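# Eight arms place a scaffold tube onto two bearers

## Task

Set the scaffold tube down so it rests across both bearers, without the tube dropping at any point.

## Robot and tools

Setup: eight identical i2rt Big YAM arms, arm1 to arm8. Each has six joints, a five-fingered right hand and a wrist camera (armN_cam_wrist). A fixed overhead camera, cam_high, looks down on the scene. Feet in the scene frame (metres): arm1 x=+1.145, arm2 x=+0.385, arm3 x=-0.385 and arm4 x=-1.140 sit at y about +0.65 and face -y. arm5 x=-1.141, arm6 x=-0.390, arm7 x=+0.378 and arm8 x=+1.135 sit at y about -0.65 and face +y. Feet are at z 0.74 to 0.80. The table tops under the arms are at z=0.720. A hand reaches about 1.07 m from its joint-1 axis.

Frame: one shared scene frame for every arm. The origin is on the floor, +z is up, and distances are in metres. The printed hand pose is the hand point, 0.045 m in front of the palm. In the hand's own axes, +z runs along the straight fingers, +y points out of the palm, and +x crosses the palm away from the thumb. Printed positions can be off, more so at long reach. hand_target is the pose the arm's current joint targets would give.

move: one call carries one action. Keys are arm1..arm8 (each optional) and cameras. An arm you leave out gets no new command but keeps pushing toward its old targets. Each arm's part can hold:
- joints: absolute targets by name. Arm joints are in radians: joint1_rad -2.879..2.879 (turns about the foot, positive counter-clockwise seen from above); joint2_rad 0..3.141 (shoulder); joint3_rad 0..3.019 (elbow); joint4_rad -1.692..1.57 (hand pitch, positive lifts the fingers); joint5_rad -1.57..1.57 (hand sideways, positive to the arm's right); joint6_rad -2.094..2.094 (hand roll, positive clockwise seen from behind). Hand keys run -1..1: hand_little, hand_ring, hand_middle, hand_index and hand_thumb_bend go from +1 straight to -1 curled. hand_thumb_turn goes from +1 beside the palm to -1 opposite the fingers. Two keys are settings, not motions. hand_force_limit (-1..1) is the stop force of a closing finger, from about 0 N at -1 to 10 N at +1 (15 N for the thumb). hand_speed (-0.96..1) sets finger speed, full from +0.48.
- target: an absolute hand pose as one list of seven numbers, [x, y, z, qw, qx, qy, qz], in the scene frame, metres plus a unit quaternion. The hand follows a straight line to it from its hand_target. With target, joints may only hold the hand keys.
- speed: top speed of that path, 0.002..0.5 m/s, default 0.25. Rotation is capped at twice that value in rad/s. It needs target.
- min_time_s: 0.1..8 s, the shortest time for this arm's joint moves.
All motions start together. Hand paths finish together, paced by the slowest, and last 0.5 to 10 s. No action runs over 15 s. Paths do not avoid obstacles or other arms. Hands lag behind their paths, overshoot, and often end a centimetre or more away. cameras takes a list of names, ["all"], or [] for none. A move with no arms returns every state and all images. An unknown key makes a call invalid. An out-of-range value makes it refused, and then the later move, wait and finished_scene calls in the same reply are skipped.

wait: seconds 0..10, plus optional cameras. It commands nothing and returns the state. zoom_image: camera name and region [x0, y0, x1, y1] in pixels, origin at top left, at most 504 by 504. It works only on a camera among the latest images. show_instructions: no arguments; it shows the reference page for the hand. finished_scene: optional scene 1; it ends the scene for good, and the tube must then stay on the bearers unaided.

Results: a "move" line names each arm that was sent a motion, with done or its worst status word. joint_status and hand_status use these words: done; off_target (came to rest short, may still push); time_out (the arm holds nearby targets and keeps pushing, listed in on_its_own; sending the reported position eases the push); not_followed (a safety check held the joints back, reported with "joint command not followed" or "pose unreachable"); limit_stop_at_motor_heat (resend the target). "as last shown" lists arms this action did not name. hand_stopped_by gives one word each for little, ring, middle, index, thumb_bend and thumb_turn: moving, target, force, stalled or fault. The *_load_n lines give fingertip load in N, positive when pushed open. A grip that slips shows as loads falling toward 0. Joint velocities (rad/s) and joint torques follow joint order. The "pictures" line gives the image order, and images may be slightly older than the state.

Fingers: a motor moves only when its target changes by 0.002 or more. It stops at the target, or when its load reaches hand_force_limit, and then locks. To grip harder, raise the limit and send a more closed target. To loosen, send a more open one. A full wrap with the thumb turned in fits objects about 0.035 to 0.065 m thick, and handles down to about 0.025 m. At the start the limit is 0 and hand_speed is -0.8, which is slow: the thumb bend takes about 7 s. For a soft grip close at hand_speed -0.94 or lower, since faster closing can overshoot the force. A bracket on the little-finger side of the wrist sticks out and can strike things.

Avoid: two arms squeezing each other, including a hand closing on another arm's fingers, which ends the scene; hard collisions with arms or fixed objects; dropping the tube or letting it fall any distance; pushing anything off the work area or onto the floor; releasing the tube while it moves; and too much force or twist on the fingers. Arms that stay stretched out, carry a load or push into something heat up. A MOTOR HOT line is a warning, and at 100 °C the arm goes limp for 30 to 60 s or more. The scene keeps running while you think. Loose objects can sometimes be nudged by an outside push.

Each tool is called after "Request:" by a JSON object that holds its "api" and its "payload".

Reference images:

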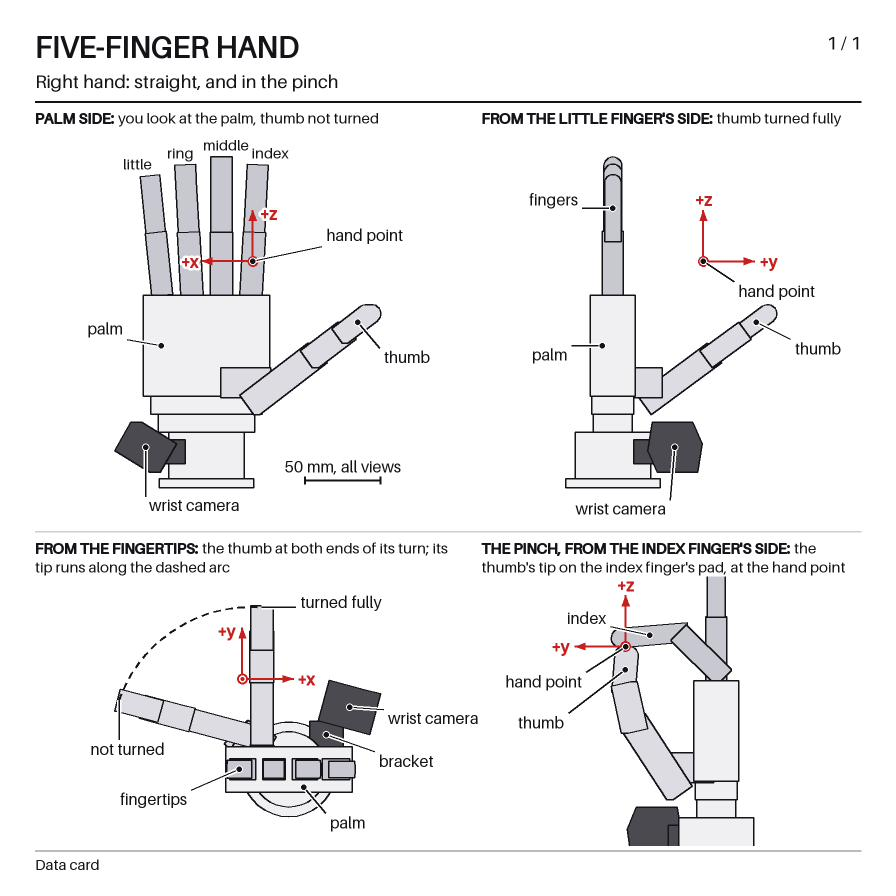

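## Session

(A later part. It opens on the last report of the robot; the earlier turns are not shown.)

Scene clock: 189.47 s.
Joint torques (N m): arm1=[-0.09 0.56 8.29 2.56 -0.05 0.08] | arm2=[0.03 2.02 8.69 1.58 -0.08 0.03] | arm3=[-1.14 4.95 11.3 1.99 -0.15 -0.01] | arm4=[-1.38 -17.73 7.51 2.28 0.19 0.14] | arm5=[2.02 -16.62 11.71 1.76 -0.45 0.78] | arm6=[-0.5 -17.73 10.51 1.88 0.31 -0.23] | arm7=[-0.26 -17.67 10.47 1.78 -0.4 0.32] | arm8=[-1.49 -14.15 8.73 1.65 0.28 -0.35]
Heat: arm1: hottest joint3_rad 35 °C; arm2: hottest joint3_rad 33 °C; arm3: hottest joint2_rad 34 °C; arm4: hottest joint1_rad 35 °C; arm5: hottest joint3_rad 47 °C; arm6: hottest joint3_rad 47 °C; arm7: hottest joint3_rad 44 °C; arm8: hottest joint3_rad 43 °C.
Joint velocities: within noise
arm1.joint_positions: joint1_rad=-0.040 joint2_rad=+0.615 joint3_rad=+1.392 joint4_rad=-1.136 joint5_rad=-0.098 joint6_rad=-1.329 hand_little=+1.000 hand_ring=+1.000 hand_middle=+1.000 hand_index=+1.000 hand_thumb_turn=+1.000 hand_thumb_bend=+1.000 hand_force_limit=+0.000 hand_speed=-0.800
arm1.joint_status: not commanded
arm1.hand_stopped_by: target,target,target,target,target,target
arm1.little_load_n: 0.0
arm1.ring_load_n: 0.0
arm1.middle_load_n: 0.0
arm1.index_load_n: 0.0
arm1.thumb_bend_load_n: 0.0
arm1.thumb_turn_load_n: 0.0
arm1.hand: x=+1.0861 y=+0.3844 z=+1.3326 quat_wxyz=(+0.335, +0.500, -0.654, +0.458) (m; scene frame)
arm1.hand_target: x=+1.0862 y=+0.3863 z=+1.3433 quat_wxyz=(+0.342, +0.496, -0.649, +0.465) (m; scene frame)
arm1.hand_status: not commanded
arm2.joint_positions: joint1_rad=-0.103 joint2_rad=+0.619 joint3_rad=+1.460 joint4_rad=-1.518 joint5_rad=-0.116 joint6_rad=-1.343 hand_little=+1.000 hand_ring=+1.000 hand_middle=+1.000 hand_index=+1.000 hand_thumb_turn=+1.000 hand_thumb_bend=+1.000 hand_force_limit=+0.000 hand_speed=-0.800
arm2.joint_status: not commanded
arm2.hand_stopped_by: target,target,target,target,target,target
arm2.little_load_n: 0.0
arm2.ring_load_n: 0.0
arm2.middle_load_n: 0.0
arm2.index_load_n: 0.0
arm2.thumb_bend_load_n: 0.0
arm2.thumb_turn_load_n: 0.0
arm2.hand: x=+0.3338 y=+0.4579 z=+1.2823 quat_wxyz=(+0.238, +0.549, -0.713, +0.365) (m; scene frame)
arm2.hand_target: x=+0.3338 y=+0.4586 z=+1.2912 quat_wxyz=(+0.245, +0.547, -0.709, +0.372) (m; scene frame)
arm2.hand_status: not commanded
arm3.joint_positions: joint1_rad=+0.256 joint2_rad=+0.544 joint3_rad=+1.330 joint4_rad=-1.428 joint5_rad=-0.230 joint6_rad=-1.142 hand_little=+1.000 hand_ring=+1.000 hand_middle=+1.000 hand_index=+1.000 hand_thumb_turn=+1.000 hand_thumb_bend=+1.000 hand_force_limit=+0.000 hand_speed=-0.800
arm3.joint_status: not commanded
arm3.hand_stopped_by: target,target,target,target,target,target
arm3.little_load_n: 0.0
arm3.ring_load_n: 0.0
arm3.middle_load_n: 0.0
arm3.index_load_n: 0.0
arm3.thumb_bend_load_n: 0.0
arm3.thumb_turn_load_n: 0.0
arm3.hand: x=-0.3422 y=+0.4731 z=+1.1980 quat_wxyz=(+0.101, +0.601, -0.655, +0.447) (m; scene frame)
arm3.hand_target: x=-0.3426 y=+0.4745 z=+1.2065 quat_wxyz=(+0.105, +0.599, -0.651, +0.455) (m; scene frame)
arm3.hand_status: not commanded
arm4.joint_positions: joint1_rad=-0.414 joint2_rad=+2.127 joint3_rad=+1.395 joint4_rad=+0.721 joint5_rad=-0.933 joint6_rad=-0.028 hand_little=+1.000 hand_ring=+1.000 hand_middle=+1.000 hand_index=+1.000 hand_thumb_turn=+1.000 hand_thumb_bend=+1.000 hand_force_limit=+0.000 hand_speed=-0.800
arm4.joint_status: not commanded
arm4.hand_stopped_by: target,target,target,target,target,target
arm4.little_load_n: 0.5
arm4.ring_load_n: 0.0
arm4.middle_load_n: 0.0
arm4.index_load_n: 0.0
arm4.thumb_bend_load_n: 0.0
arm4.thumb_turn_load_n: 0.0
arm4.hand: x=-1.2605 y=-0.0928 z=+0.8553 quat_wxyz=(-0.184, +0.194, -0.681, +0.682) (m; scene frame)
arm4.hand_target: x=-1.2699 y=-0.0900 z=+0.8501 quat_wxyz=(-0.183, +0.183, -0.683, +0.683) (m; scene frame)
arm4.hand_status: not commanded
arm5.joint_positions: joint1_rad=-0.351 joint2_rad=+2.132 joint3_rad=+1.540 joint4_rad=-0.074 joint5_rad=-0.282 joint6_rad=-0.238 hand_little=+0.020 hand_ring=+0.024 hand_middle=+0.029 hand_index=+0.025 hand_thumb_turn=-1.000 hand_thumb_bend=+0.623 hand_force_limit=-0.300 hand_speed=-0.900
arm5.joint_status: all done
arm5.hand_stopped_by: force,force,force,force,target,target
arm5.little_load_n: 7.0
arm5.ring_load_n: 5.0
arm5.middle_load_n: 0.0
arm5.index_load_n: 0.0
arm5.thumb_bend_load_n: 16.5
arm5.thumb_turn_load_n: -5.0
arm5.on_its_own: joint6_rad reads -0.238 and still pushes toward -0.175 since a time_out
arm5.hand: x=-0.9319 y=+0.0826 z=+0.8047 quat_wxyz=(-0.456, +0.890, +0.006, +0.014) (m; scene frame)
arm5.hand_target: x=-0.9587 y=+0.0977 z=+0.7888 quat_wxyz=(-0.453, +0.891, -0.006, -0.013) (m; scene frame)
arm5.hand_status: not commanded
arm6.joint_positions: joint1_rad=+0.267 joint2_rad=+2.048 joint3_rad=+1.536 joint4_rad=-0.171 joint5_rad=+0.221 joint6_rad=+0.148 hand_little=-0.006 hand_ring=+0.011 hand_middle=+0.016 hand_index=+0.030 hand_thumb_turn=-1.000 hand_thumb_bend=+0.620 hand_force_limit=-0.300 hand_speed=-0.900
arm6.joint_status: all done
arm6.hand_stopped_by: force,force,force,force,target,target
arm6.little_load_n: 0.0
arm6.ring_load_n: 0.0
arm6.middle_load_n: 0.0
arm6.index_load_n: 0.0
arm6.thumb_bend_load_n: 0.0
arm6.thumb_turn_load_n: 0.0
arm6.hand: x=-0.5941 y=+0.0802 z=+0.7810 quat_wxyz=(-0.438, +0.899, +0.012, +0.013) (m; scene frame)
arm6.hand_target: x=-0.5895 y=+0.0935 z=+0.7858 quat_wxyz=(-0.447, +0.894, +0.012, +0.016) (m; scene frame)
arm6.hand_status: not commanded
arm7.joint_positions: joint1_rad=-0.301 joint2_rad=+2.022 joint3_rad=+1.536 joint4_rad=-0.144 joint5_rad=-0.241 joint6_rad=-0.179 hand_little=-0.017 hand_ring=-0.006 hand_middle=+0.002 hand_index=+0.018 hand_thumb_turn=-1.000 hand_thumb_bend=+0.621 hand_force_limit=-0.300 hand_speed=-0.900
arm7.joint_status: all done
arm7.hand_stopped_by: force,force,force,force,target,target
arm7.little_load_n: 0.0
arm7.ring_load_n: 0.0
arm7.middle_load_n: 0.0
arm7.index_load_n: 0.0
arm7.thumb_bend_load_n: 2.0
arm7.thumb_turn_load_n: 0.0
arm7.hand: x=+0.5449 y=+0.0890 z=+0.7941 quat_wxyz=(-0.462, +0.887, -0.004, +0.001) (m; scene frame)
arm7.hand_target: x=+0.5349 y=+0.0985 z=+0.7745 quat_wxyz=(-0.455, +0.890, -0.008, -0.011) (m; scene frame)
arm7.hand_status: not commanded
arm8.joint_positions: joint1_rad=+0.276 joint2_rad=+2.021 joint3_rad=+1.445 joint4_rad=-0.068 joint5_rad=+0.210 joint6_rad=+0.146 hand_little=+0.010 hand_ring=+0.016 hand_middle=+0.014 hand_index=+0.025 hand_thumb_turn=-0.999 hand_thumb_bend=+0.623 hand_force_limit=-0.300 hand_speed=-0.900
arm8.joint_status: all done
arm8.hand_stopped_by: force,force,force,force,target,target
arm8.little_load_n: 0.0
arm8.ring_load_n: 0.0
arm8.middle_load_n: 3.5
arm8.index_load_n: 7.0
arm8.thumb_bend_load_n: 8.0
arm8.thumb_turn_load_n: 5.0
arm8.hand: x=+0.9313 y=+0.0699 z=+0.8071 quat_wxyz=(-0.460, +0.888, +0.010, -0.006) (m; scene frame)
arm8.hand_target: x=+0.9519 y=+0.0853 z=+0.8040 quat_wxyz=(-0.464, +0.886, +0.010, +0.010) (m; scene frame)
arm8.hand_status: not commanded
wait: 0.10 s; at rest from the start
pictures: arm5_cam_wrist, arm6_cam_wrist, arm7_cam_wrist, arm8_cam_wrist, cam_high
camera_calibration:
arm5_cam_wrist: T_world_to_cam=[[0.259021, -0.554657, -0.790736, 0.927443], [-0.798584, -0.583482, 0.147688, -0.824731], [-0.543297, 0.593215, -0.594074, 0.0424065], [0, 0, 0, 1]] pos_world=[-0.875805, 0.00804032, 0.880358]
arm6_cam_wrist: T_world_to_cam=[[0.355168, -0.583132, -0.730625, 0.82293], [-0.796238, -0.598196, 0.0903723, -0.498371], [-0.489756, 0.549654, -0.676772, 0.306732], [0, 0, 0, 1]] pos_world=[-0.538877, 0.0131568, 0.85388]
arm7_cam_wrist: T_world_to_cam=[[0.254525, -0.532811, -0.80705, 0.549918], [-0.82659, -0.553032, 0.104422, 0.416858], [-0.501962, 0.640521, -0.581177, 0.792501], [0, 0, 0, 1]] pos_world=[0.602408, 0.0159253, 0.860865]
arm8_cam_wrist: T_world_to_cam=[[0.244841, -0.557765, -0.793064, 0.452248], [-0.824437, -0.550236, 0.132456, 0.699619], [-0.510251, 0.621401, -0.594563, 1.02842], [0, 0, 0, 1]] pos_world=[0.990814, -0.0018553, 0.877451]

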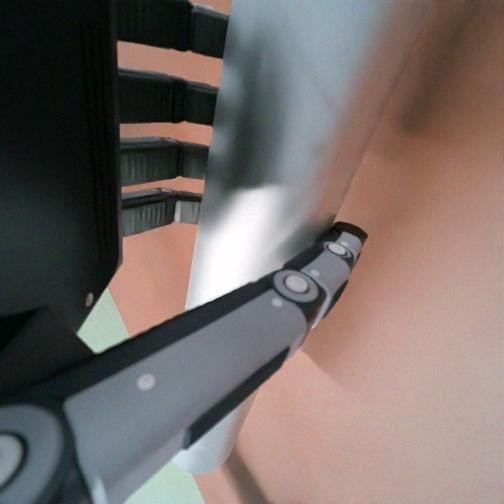

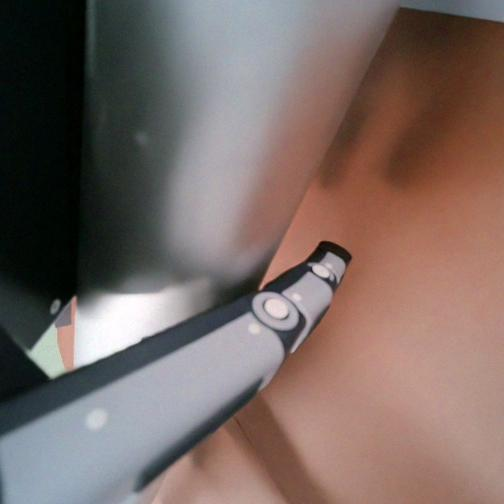

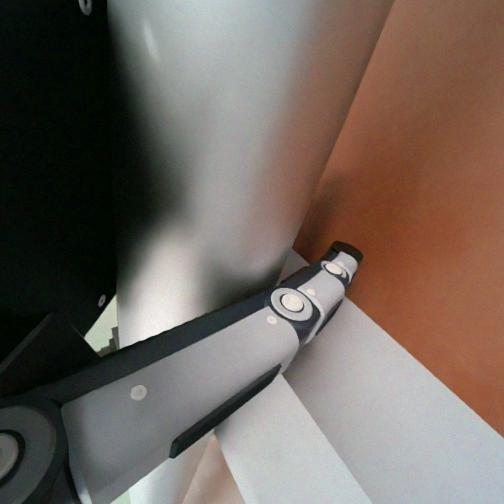

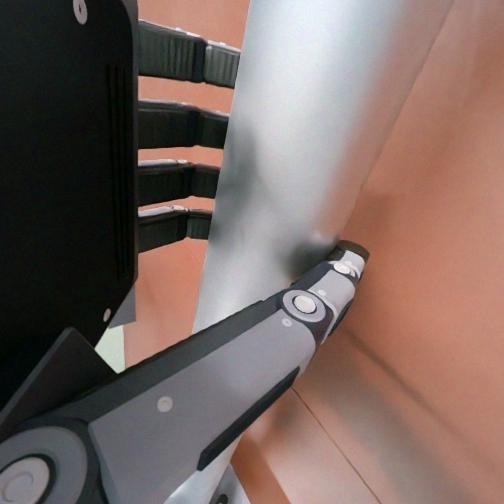

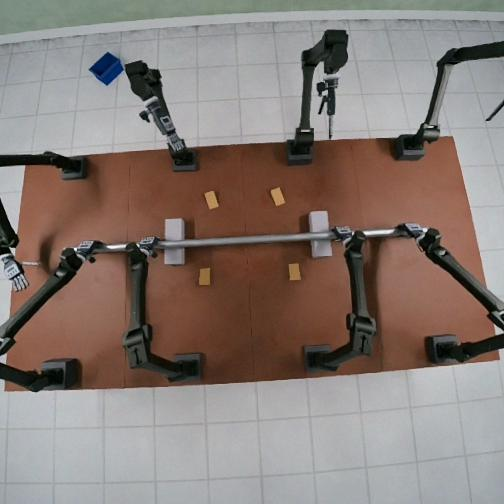

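Request:
{"api": "move", "payload": {"arm6": {"joints":{"hand_speed":-0.7,"hand_little":1,"hand_ring":1,"hand_middle":1,"hand_index":1,"hand_thumb_bend":1}}, "arm7": {"joints":{"hand_speed":-0.7,"hand_little":1,"hand_ring":1,"hand_middle":1,"hand_index":1,"hand_thumb_bend":1}}, "cameras": ["arm6_cam_wrist", "arm7_cam_wrist", "cam_high"]}}

Scene clock: 191.63 s.
Joint torques (N m): arm1=[-0.15 0.62 8.31 2.58 -0.04 0.09] | arm2=[0.09 2.08 8.69 1.57 -0.08 0.03] | arm3=[-1.14 5.36 11.29 2.09 -0.13 0.02] | arm4=[-1.32 -17.73 7.46 2.29 0.19 0.15] | arm5=[2.37 -16.97 11.47 1.63 -0.42 0.79] | arm6=[-0.5 -17.73 10.52 1.89 0.31 -0.23] | arm7=[-0.44 -18.2 10.45 1.78 -0.33 0.28] | arm8=[-1.49 -14.15 8.72 1.63 0.28 -0.35]
Heat: arm1: hottest joint3_rad 35 °C; arm2: hottest joint3_rad 33 °C; arm3: hottest joint2_rad 34 °C; arm4: hottest joint1_rad 35 °C; arm5: hottest joint3_rad 47 °C; arm6: hottest joint3_rad 47 °C; arm7: hottest joint3_rad 44 °C; arm8: hottest joint3_rad 42 °C.
move: arm6 done; arm7 done
Joint velocities: within noise
arm1, arm2, arm3, arm4, arm5, arm8: as last shown
arm4.little_load_n: 0.0
arm4.thumb_turn_load_n: -0.5
arm5.little_load_n: 6.5
arm5.thumb_bend_load_n: 17.0
arm5.thumb_turn_load_n: -4.5
arm5.on_its_own: joint6_rad reads -0.238 and still pushes toward -0.175 since a time_out
arm6.joint_positions: joint1_rad=+0.267 joint2_rad=+2.048 joint3_rad=+1.536 joint4_rad=-0.171 joint5_rad=+0.221 joint6_rad=+0.148 hand_little=+1.000 hand_ring=+1.000 hand_middle=+1.000 hand_index=+1.000 hand_thumb_turn=-1.000 hand_thumb_bend=+1.000 hand_force_limit=-0.300 hand_speed=-0.700
arm6.joint_status: all done
arm6.hand_stopped_by: target,target,target,target,target,target
arm6.little_load_n: 0.0
arm6.ring_load_n: 0.0
arm6.middle_load_n: 0.0
arm6.index_load_n: 0.0
arm6.thumb_bend_load_n: 0.0
arm6.thumb_turn_load_n: 0.0
arm6.hand: x=-0.5941 y=+0.0802 z=+0.7810 quat_wxyz=(-0.438, +0.899, +0.012, +0.013) (m; scene frame)
arm6.hand_target: x=-0.5895 y=+0.0935 z=+0.7858 quat_wxyz=(-0.447, +0.894, +0.012, +0.016) (m; scene frame)
arm6.hand_status: not commanded
arm7.joint_positions: joint1_rad=-0.295 joint2_rad=+2.026 joint3_rad=+1.536 joint4_rad=-0.143 joint5_rad=-0.243 joint6_rad=-0.173 hand_little=+1.000 hand_ring=+1.000 hand_middle=+1.000 hand_index=+1.000 hand_thumb_turn=-1.000 hand_thumb_bend=+1.000 hand_force_limit=-0.300 hand_speed=-0.700
arm7.joint_status: all done
arm7.hand_stopped_by: target,target,target,target,target,target
arm7.little_load_n: 0.0
arm7.ring_load_n: 0.0
arm7.middle_load_n: 0.0
arm7.index_load_n: 0.0
arm7.thumb_bend_load_n: 0.0
arm7.thumb_turn_load_n: 0.0
arm7.hand: x=+0.5399 y=+0.0901 z=+0.7921 quat_wxyz=(-0.461, +0.887, -0.004, -0.003) (m; scene frame)
arm7.hand_target: x=+0.5349 y=+0.0985 z=+0.7746 quat_wxyz=(-0.455, +0.890, -0.008, -0.011) (m; scene frame)
arm7.hand_status: not commanded
arm8.middle_load_n: 3.0
arm8.index_load_n: 6.5
arm8.thumb_bend_load_n: 8.5
pictures: arm6_cam_wrist, arm7_cam_wrist, cam_high
camera_calibration:
arm6_cam_wrist: T_world_to_cam=[[0.355168, -0.583132, -0.730625, 0.82293], [-0.796238, -0.598196, 0.0903723, -0.498371], [-0.489756, 0.549654, -0.676772, 0.306732], [0, 0, 0, 1]] pos_world=[-0.538877, 0.0131568, 0.85388]
arm7_cam_wrist: T_world_to_cam=[[0.25153, -0.532758, -0.808023, 0.552529], [-0.82348, -0.55647, 0.110558, 0.407239], [-0.508541, 0.637582, -0.578684, 0.789947], [0, 0, 0, 1]] pos_world=[0.598096, 0.0173245, 0.858563]

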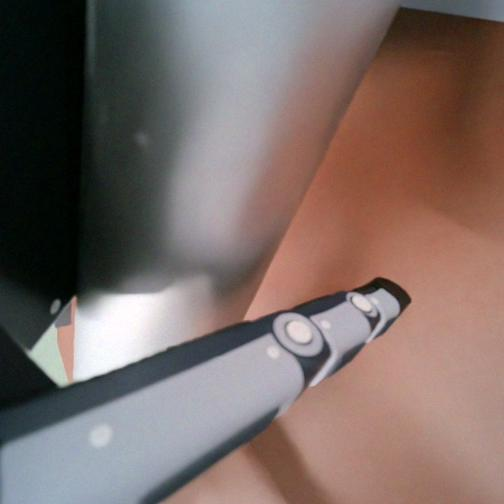

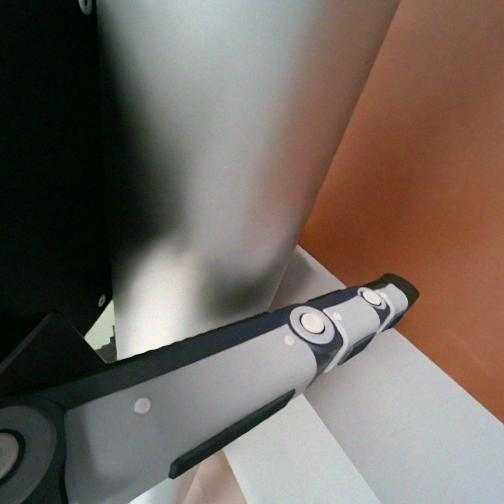

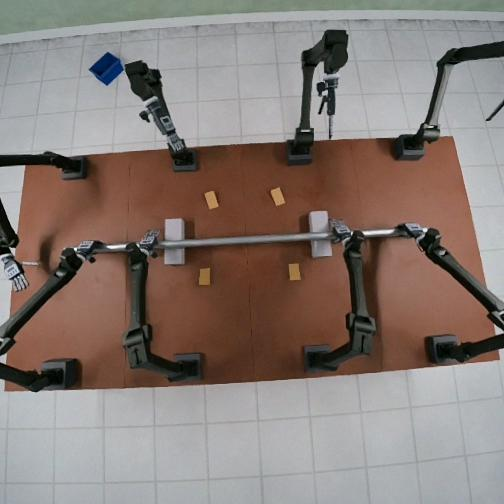

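Request:
{"api": "move", "payload": {"arm6": {"target":[-0.5895,0.0735,0.8458,-0.447,0.894,0.012,0.016],"speed":0.04}, "arm7": {"target":[0.5349,0.0785,0.8396,-0.455,0.890,-0.008,-0.011],"speed":0.04}, "cameras": ["arm6_cam_wrist", "arm7_cam_wrist", "cam_high"]}}

Scene clock: 195.17 s.
Joint torques (N m): arm1=[-0.15 0.62 8.29 2.58 -0.04 0.09] | arm2=[0.09 2.08 8.7 1.58 -0.08 0.03] | arm3=[-0.67 5.42 11.3 2.02 -0.16 0.03] | arm4=[-1.32 -17.49 7.47 2.28 0.19 0.15] | arm5=[2.2 -16.38 11.58 1.84 -0.49 0.74] | arm6=[0.09 -20.31 9.54 1.42 0.36 -0.17] | arm7=[-1.14 -21.25 9.99 1.1 -0.32 0.16] | arm8=[-1.49 -14.15 8.73 1.65 0.28 -0.35]
Heat: arm1: hottest joint3_rad 35 °C; arm2: hottest joint3_rad 33 °C; arm3: hottest joint2_rad 34 °C; arm4: hottest joint1_rad 35 °C; arm5: hottest joint3_rad 46 °C; arm6: hottest joint3_rad 46 °C; arm7: hottest joint3_rad 43 °C; arm8: hottest joint3_rad 42 °C.
move: arm6 off_target; arm7 done
Joint velocities: within noise
arm1, arm2, arm3, arm4, arm5, arm8: as last shown
arm1.ring_load_n: -0.5
arm1.middle_load_n: 0.5
arm4.thumb_turn_load_n: 0.0
arm5.ring_load_n: 4.5
arm5.thumb_turn_load_n: -5.0
arm5.on_its_own: joint6_rad reads -0.238 and still pushes toward -0.175 since a time_out
arm5.hand: x=-0.9319 y=+0.0825 z=+0.8044 quat_wxyz=(-0.456, +0.890, +0.006, +0.014) (m; scene frame)
arm5.hand_target: x=-0.9587 y=+0.0976 z=+0.7885 quat_wxyz=(-0.453, +0.892, -0.006, -0.013) (m; scene frame)
arm6.joint_positions: joint1_rad=+0.267 joint2_rad=+1.976 joint3_rad=+1.536 joint4_rad=-0.258 joint5_rad=+0.225 joint6_rad=+0.148 hand_little=+1.000 hand_ring=+1.000 hand_middle=+1.000 hand_index=+1.000 hand_thumb_turn=-1.000 hand_thumb_bend=+1.000 hand_force_limit=-0.300 hand_speed=-0.700
arm6.joint_status: not commanded
arm6.hand_stopped_by: target,target,target,target,target,target
arm6.little_load_n: 0.0
arm6.ring_load_n: 0.0
arm6.middle_load_n: 0.0
arm6.index_load_n: 0.0
arm6.thumb_bend_load_n: 0.0
arm6.thumb_turn_load_n: 0.0
arm6.hand: x=-0.5901 y=+0.0677 z=+0.8189 quat_wxyz=(-0.432, +0.902, +0.013, +0.017) (m; scene frame)
arm6.hand_target: x=-0.5895 y=+0.0732 z=+0.8456 quat_wxyz=(-0.447, +0.894, +0.012, +0.016) (m; scene frame)
arm6.hand_status: off_target (0.028 m and 1.9 deg from the pose sent, 0.065 m and 1.2 deg at the start)
arm7.joint_positions: joint1_rad=-0.295 joint2_rad=+1.952 joint3_rad=+1.536 joint4_rad=-0.239 joint5_rad=-0.250 joint6_rad=-0.168 hand_little=+1.000 hand_ring=+1.000 hand_middle=+1.000 hand_index=+1.000 hand_thumb_turn=-1.000 hand_thumb_bend=+1.000 hand_force_limit=-0.300 hand_speed=-0.700
arm7.joint_status: not commanded
arm7.hand_stopped_by: target,target,target,target,target,target
arm7.little_load_n: 0.0
arm7.ring_load_n: 0.0
arm7.middle_load_n: 0.0
arm7.index_load_n: 0.0
arm7.thumb_bend_load_n: 0.0
arm7.thumb_turn_load_n: 0.0
arm7.hand: x=+0.5339 y=+0.0752 z=+0.8300 quat_wxyz=(-0.452, +0.892, -0.006, -0.010) (m; scene frame)
arm7.hand_target: x=+0.5348 y=+0.0784 z=+0.8396 quat_wxyz=(-0.455, +0.890, -0.008, -0.011) (m; scene frame)
arm7.hand_status: done (0.010 m and 0.5 deg from the pose sent, 0.049 m and 1.3 deg at the start)
arm8.middle_load_n: 3.5
pictures: arm6_cam_wrist, arm7_cam_wrist, cam_high
camera_calibration:
arm6_cam_wrist: T_world_to_cam=[[0.358053, -0.594437, -0.720029, 0.835773], [-0.79889, -0.594199, 0.0932868, -0.510406], [-0.483294, 0.541823, -0.687645, 0.35452], [0, 0, 0, 1]] pos_world=[-0.535672, 0.00144524, 0.89318]
arm7_cam_wrist: T_world_to_cam=[[0.241201, -0.54845, -0.80064, 0.577311], [-0.820173, -0.556217, 0.133932, 0.368655], [-0.518785, 0.62436, -0.583984, 0.829158], [0, 0, 0, 1]] pos_world=[0.593268, 0.0039861, 0.897059]

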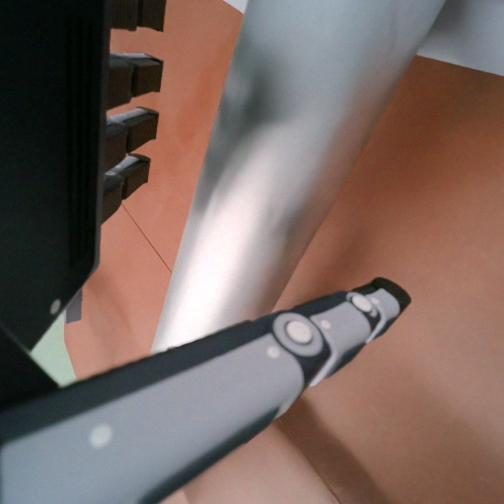

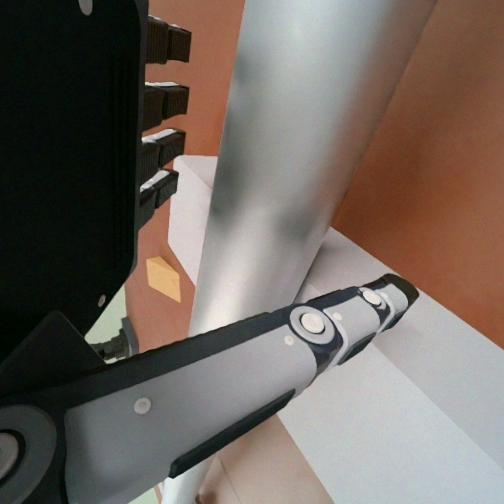

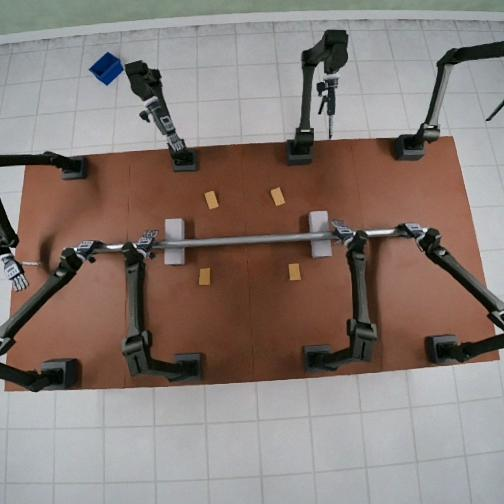

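Request:
{"api": "move", "payload": {"arm6": {"target":[-0.5895,0.0632,0.9656,-0.447,0.894,0.012,0.016],"speed":0.08}, "arm7": {"target":[0.5349,0.0684,0.9596,-0.455,0.890,-0.008,-0.011],"speed":0.08}, "cameras": ["arm5_cam_wrist", "arm8_cam_wrist", "cam_high"]}}

Request:
{"api": "zoom_image", "payload": {"camera": "cam_high", "region": [120, 190, 380, 290]}}

Scene clock: 197.80 s.
Joint torques (N m): arm1=[-0.15 0.62 8.29 2.58 -0.04 0.08] | arm2=[0.03 2.08 8.69 1.58 -0.08 0.03] | arm3=[-0.79 5.66 11.37 1.96 -0.13 0.02] | arm4=[-1.55 -17.85 7.47 2.28 0.18 0.15] | arm5=[2.32 -16.15 11.69 1.88 -0.47 0.73] | arm6=[0.32 -19.19 13.26 1.37 0.37 -0.15] | arm7=[-1.44 -20.01 12.86 1.05 -0.32 0.14] | arm8=[-1.49 -14.15 8.73 1.65 0.28 -0.35]
Heat: arm1: hottest joint3_rad 35 °C; arm2: hottest joint3_rad 33 °C; arm3: hottest joint2_rad 34 °C; arm4: hottest joint1_rad 35 °C; arm5: hottest joint3_rad 46 °C; arm6: hottest joint3_rad 46 °C; arm7: hottest joint3_rad 43 °C; arm8: hottest joint3_rad 41 °C.
move: arm6 off_target; arm7 off_target
Joint velocities: within noise
arm1, arm2, arm3, arm4, arm5, arm8: as last shown
arm1.ring_load_n: 0.0
arm1.middle_load_n: -0.5
arm4.index_load_n: -0.5
arm4.thumb_turn_load_n: -0.5
arm5.on_its_own: joint6_rad reads -0.238 and still pushes toward -0.175 since a time_out
arm6.joint_positions: joint1_rad=+0.267 joint2_rad=+1.855 joint3_rad=+1.645 joint4_rad=-0.526 joint5_rad=+0.227 joint6_rad=+0.148 hand_little=+1.000 hand_ring=+1.000 hand_middle=+1.000 hand_index=+1.000 hand_thumb_turn=-1.000 hand_thumb_bend=+1.000 hand_force_limit=-0.300 hand_speed=-0.700
arm6.joint_status: not commanded
arm6.hand_stopped_by: target,target,target,target,target,target
arm6.little_load_n: 0.0
arm6.ring_load_n: 0.0
arm6.middle_load_n: 0.0
arm6.index_load_n: 0.0
arm6.thumb_bend_load_n: 0.0
arm6.thumb_turn_load_n: 0.0
arm6.hand: x=-0.5854 y=+0.0479 z=+0.9190 quat_wxyz=(-0.416, +0.909, +0.014, +0.022) (m; scene frame)
arm6.hand_target: x=-0.5889 y=+0.0608 z=+0.9658 quat_wxyz=(-0.447, +0.894, +0.012, +0.016) (m; scene frame)
arm6.hand_status: off_target (0.049 m and 4.1 deg from the pose sent, 0.147 m and 1.9 deg at the start)
arm7.joint_positions: joint1_rad=-0.295 joint2_rad=+1.837 joint3_rad=+1.666 joint4_rad=-0.509 joint5_rad=-0.253 joint6_rad=-0.168 hand_little=+1.000 hand_ring=+1.000 hand_middle=+1.000 hand_index=+1.000 hand_thumb_turn=-1.000 hand_thumb_bend=+1.000 hand_force_limit=-0.300 hand_speed=-0.700
arm7.joint_status: not commanded
arm7.hand_stopped_by: target,target,target,target,target,target
arm7.little_load_n: 0.0
arm7.ring_load_n: 0.0
arm7.middle_load_n: 0.0
arm7.index_load_n: 0.0
arm7.thumb_bend_load_n: 0.0
arm7.thumb_turn_load_n: 0.5
arm7.hand: x=+0.5290 y=+0.0591 z=+0.9370 quat_wxyz=(-0.442, +0.897, -0.007, -0.014) (m; scene frame)
arm7.hand_target: x=+0.5347 y=+0.0675 z=+0.9598 quat_wxyz=(-0.456, +0.890, -0.008, -0.011) (m; scene frame)
arm7.hand_status: off_target (0.025 m and 1.8 deg from the pose sent, 0.130 m and 0.5 deg at the start)
arm8.ring_load_n: -0.5
arm8.middle_load_n: 3.0
pictures: arm5_cam_wrist, arm8_cam_wrist, cam_high
camera_calibration:
arm5_cam_wrist: T_world_to_cam=[[0.258943, -0.554927, -0.790572, 0.92702], [-0.798522, -0.583484, 0.148018, -0.824995], [-0.543426, 0.592961, -0.59421, 0.0423558], [0, 0, 0, 1]] pos_world=[-0.875805, 0.00794105, 0.880159]
arm8_cam_wrist: T_world_to_cam=[[0.244841, -0.557765, -0.793064, 0.452248], [-0.824437, -0.550236, 0.132456, 0.699619], [-0.510251, 0.621401, -0.594563, 1.02842], [0, 0, 0, 1]] pos_world=[0.990814, -0.0018553, 0.877451]

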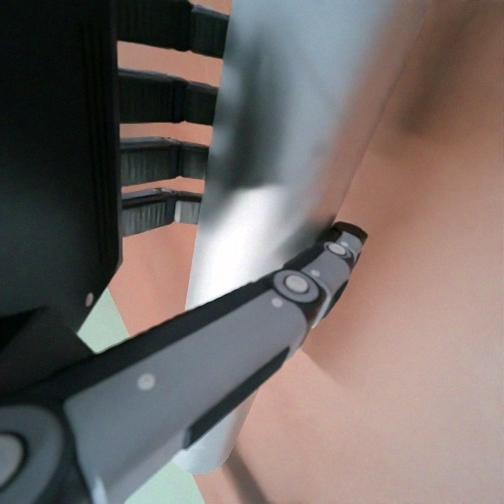

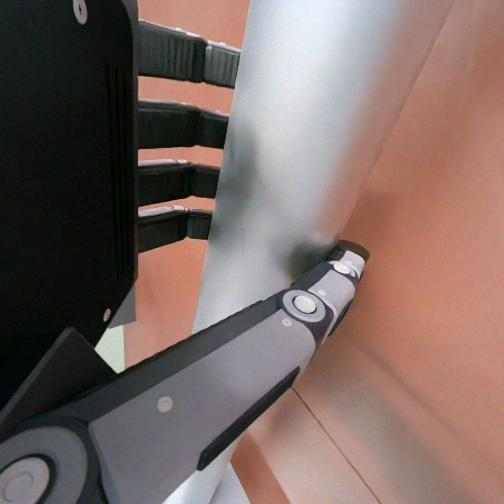

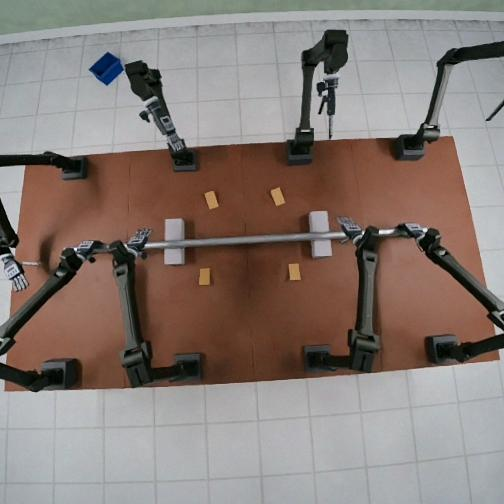

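Scaled by 1.938 from the camera's 504x504 image, which has a finer 720x720 frame.

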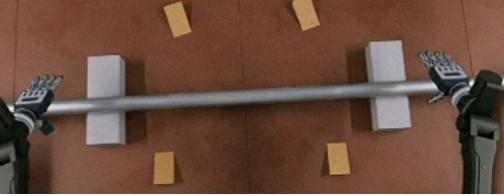

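Request:
{"api": "move", "payload": {"arm5": {"joints":{"joint1_rad":-0.347,"joint2_rad":2.149,"joint6_rad":-0.230},"min_time_s":2}, "arm8": {"joints":{"joint1_rad":0.272,"joint2_rad":2.036,"joint6_rad":0.142},"min_time_s":2}, "cameras": ["arm6_cam_wrist", "arm7_cam_wrist", "arm2_cam_wrist", "arm3_cam_wrist"]}}

Scene clock: 200.97 s.
Joint torques (N m): arm1=[-0.09 0.56 8.29 2.58 -0.04 0.09] | arm2=[0.09 2.08 8.69 1.58 -0.08 0.03] | arm3=[-0.85 5.13 11.29 1.84 -0.12 -0.02] | arm4=[-1.44 -17.55 7.46 2.28 0.18 0.14] | arm5=[0.15 -18.37 11.55 1.72 -0.26 0.3] | arm6=[0.32 -19.14 13.26 1.37 0.37 -0.15] | arm7=[-1.26 -20.01 12.79 1.03 -0.34 0.14] | arm8=[0.5 -14.92 8.73 1.65 0.24 -0.08]
Heat: arm1: hottest joint3_rad 35 °C; arm2: hottest joint3_rad 33 °C; arm3: hottest joint2_rad 34 °C; arm4: hottest joint1_rad 35 °C; arm5: hottest joint3_rad 46 °C; arm6: hottest joint3_rad 46 °C; arm7: hottest joint3_rad 42 °C; arm8: hottest joint3_rad 41 °C.
move: arm5 done; arm8 done
Joint velocities: within noise
arm1, arm2, arm3, arm4, arm6, arm7: as last shown
arm1.middle_load_n: 0.0
arm1.thumb_turn_load_n: -0.5
arm3.little_load_n: -0.5
arm3.ring_load_n: 0.5
arm3.index_load_n: 0.5
arm4.index_load_n: 0.0
arm5.joint_positions: joint1_rad=-0.352 joint2_rad=+2.132 joint3_rad=+1.540 joint4_rad=-0.074 joint5_rad=-0.287 joint6_rad=-0.246 hand_little=+0.020 hand_ring=+0.024 hand_middle=+0.029 hand_index=+0.025 hand_thumb_turn=-1.000 hand_thumb_bend=+0.623 hand_force_limit=-0.300 hand_speed=-0.900
arm5.joint_status: all done
arm5.hand_stopped_by: force,force,force,force,target,target
arm5.little_load_n: 5.0
arm5.ring_load_n: 4.0
arm5.middle_load_n: 0.0
arm5.index_load_n: 0.0
arm5.thumb_bend_load_n: 13.5
arm5.thumb_turn_load_n: -1.0
arm5.hand: x=-0.9313 y=+0.0821 z=+0.8045 quat_wxyz=(-0.456, +0.890, +0.010, +0.014) (m; scene frame)
arm5.hand_target: x=-0.9325 y=+0.0946 z=+0.8085 quat_wxyz=(-0.465, +0.885, +0.008, +0.010) (m; scene frame)
arm5.hand_status: not commanded
arm6.hand_target: x=-0.5889 y=+0.0609 z=+0.9658 quat_wxyz=(-0.447, +0.894, +0.012, +0.016) (m; scene frame)
arm7.ring_load_n: -0.5
arm7.thumb_turn_load_n: 0.0
arm8.joint_positions: joint1_rad=+0.276 joint2_rad=+2.021 joint3_rad=+1.445 joint4_rad=-0.068 joint5_rad=+0.211 joint6_rad=+0.150 hand_little=+0.010 hand_ring=+0.016 hand_middle=+0.014 hand_index=+0.025 hand_thumb_turn=-1.000 hand_thumb_bend=+0.623 hand_force_limit=-0.300 hand_speed=-0.900
arm8.joint_status: all done
arm8.hand_stopped_by: force,force,force,force,target,target
arm8.little_load_n: 0.0
arm8.ring_load_n: 0.0
arm8.middle_load_n: 3.0
arm8.index_load_n: 5.5
arm8.thumb_bend_load_n: 8.5
arm8.thumb_turn_load_n: 3.5
arm8.hand: x=+0.9313 y=+0.0700 z=+0.8072 quat_wxyz=(-0.460, +0.888, +0.008, -0.007) (m; scene frame)
arm8.hand_target: x=+0.9331 y=+0.0823 z=+0.8122 quat_wxyz=(-0.468, +0.884, +0.007, -0.003) (m; scene frame)
arm8.hand_status: not commanded
pictures: arm2_cam_wrist, arm3_cam_wrist, arm6_cam_wrist, arm7_cam_wrist
camera_calibration:
arm6_cam_wrist: T_world_to_cam=[[0.364998, -0.620541, -0.69405, 0.8759], [-0.801146, -0.589114, 0.105399, -0.540428], [-0.47428, 0.517565, -0.712169, 0.465342], [0, 0, 0, 1]] pos_world=[-0.531962, -0.0156871, 0.996281]
arm7_cam_wrist: T_world_to_cam=[[0.235367, -0.566282, -0.789891, 0.649432], [-0.817622, -0.554756, 0.154081, 0.321092], [-0.525449, 0.609566, -0.593576, 0.912694], [0, 0, 0, 1]] pos_world=[0.589251, -0.0104579, 1.00526]

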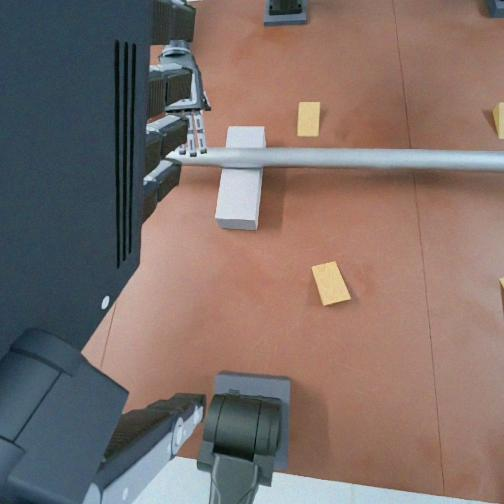

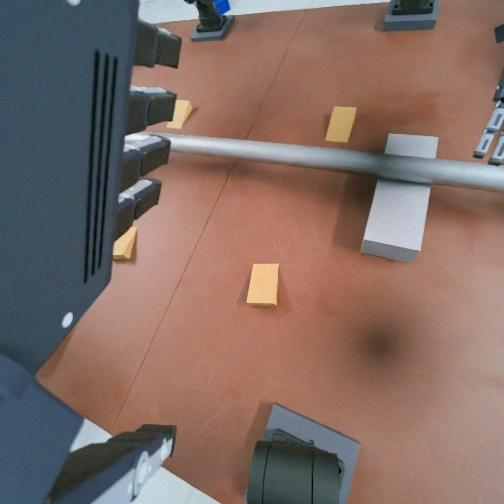

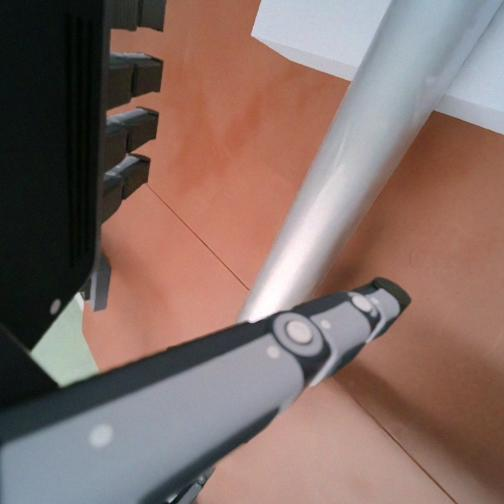

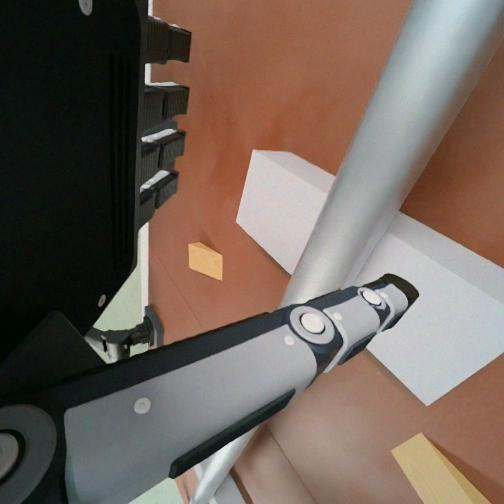

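Request:
{"api": "zoom_image", "payload": {"camera": "arm7_cam_wrist", "region": [220, 130, 504, 414]}}

Request:
{"api": "zoom_image", "payload": {"camera": "arm2_cam_wrist", "region": [180, 90, 380, 290]}}

Request:
{"api": "zoom_image", "payload": {"camera": "arm3_cam_wrist", "region": [330, 100, 480, 280]}}

Scaled by 1.775 from the camera's 504x504 image, which has a finer 720x720 frame.

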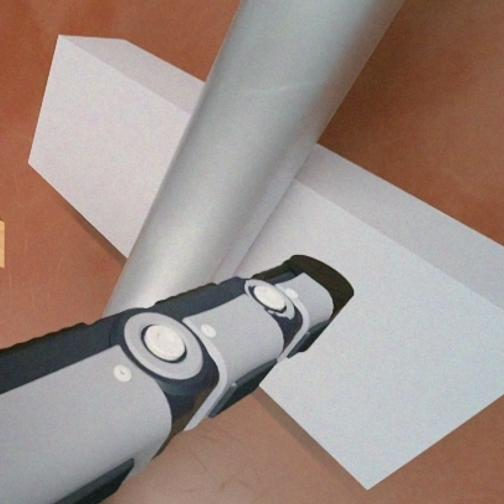

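Scaled by 2.520 from the camera's 504x504 image, which has a finer 720x720 frame.

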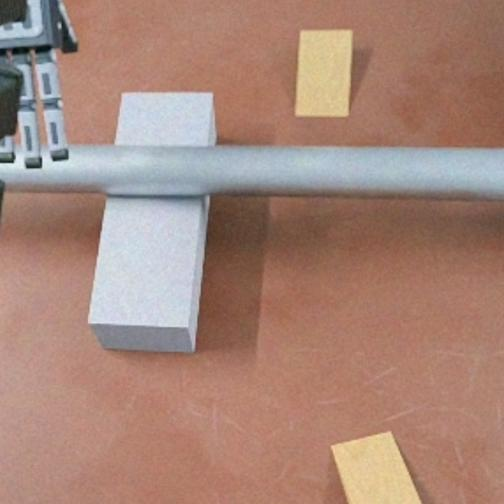

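Scaled by 2.800 from the camera's 504x504 image, which has a finer 720x720 frame.

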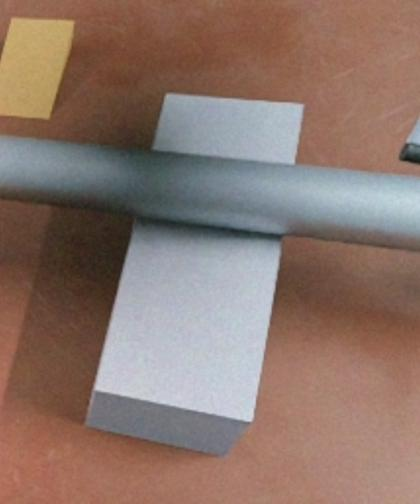

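Request:
{"api": "move", "payload": {"arm5": {"joints":{"hand_little":0.12,"hand_ring":0.12,"hand_middle":0.12,"hand_index":0.12,"hand_thumb_bend":0.68}}, "arm8": {"joints":{"hand_little":0.12,"hand_ring":0.12,"hand_middle":0.12,"hand_index":0.12,"hand_thumb_bend":0.68}}, "cameras": ["arm5_cam_wrist", "arm8_cam_wrist", "cam_high"]}}

Scene clock: 203.97 s.
Joint torques (N m): arm1=[-0.09 0.67 8.31 2.59 -0.04 0.09] | arm2=[0.09 2.08 8.69 1.57 -0.08 0.03] | arm3=[-0.97 5.83 11.28 2.04 -0.09 -0.01] | arm4=[-1.14 -17.67 7.45 2.26 0.18 0.15] | arm5=[0.5 -19.02 11.6 1.73 -0.25 0.2] | arm6=[0.26 -19.19 13.24 1.37 0.37 -0.15] | arm7=[-1.44 -19.9 12.82 1.05 -0.32 0.15] | arm8=[0.44 -15.44 8.7 1.63 0.08 -0.08]
Heat: arm1: hottest joint3_rad 35 °C; arm2: hottest joint3_rad 33 °C; arm3: hottest joint2_rad 34 °C; arm4: hottest joint1_rad 35 °C; arm5: hottest joint3_rad 46 °C; arm6: hottest joint3_rad 46 °C; arm7: hottest joint3_rad 42 °C; arm8: hottest joint3_rad 41 °C.
move: arm5 done; arm8 done
Joint velocities: within noise
arm1, arm2, arm3, arm4, arm6, arm7: as last shown
arm1.thumb_turn_load_n: 0.0
arm3.ring_load_n: 0.0
arm3.index_load_n: -0.5
arm4.middle_load_n: -0.5
arm5.joint_positions: joint1_rad=-0.351 joint2_rad=+2.132 joint3_rad=+1.540 joint4_rad=-0.074 joint5_rad=-0.288 joint6_rad=-0.243 hand_little=+0.120 hand_ring=+0.120 hand_middle=+0.120 hand_index=+0.120 hand_thumb_turn=-1.000 hand_thumb_bend=+0.680 hand_force_limit=-0.300 hand_speed=-0.900
arm5.joint_status: all done
arm5.hand_stopped_by: target,target,target,target,target,target
arm5.little_load_n: 0.0
arm5.ring_load_n: 0.0
arm5.middle_load_n: 0.0
arm5.index_load_n: 0.0
arm5.thumb_bend_load_n: 0.0
arm5.thumb_turn_load_n: 0.0
arm5.hand: x=-0.9322 y=+0.0824 z=+0.8046 quat_wxyz=(-0.457, +0.890, +0.009, +0.012) (m; scene frame)
arm5.hand_target: x=-0.9324 y=+0.0945 z=+0.8085 quat_wxyz=(-0.465, +0.885, +0.008, +0.010) (m; scene frame)
arm5.hand_status: not commanded
arm7.ring_load_n: 0.0
arm8.joint_positions: joint1_rad=+0.277 joint2_rad=+2.027 joint3_rad=+1.445 joint4_rad=-0.068 joint5_rad=+0.215 joint6_rad=+0.150 hand_little=+0.120 hand_ring=+0.120 hand_middle=+0.120 hand_index=+0.120 hand_thumb_turn=-1.000 hand_thumb_bend=+0.680 hand_force_limit=-0.300 hand_speed=-0.900
arm8.joint_status: all done
arm8.hand_stopped_by: target,target,target,target,target,target
arm8.little_load_n: 0.0
arm8.ring_load_n: 0.0
arm8.middle_load_n: 0.0
arm8.index_load_n: 0.5
arm8.thumb_bend_load_n: 0.0
arm8.thumb_turn_load_n: 0.0
arm8.hand: x=+0.9320 y=+0.0695 z=+0.8022 quat_wxyz=(-0.458, +0.889, +0.007, -0.004) (m; scene frame)
arm8.hand_target: x=+0.9329 y=+0.0823 z=+0.8123 quat_wxyz=(-0.468, +0.884, +0.007, -0.003) (m; scene frame)
arm8.hand_status: not commanded
pictures: arm5_cam_wrist, arm8_cam_wrist, cam_high
camera_calibration:
arm5_cam_wrist: T_world_to_cam=[[0.263247, -0.552164, -0.791085, 0.931308], [-0.79456, -0.589166, 0.146825, -0.820218], [-0.547152, 0.589914, -0.593824, 0.0387088], [0, 0, 0, 1]] pos_world=[-0.875696, 0.00815505, 0.880158]
arm8_cam_wrist: T_world_to_cam=[[0.242191, -0.56398, -0.789474, 0.448046], [-0.828365, -0.543832, 0.134379, 0.702335], [-0.505129, 0.621428, -0.598893, 1.02475], [0, 0, 0, 1]] pos_world=[0.990909, -0.00216737, 0.873058]

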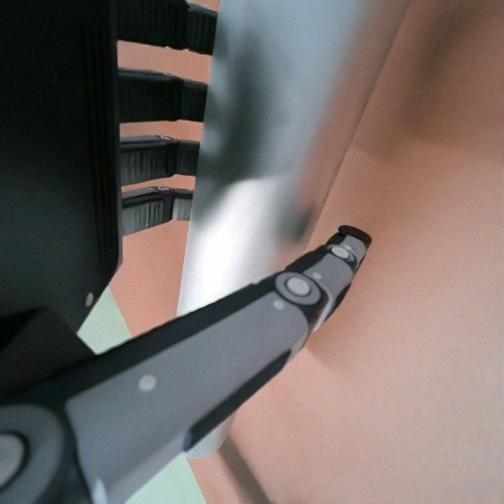

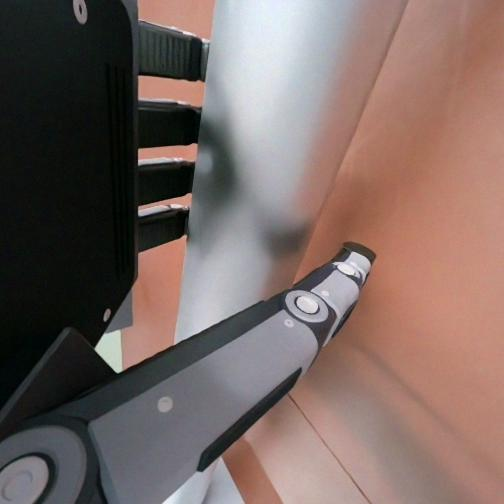

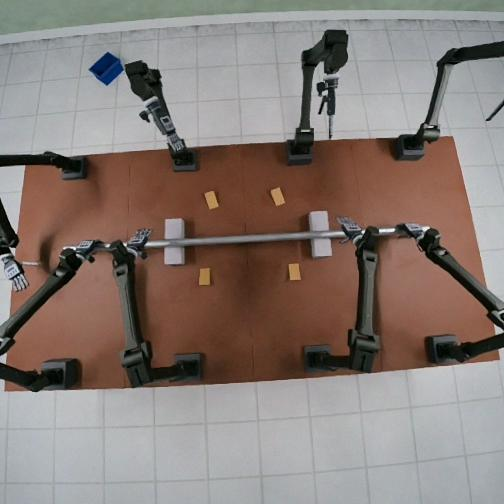

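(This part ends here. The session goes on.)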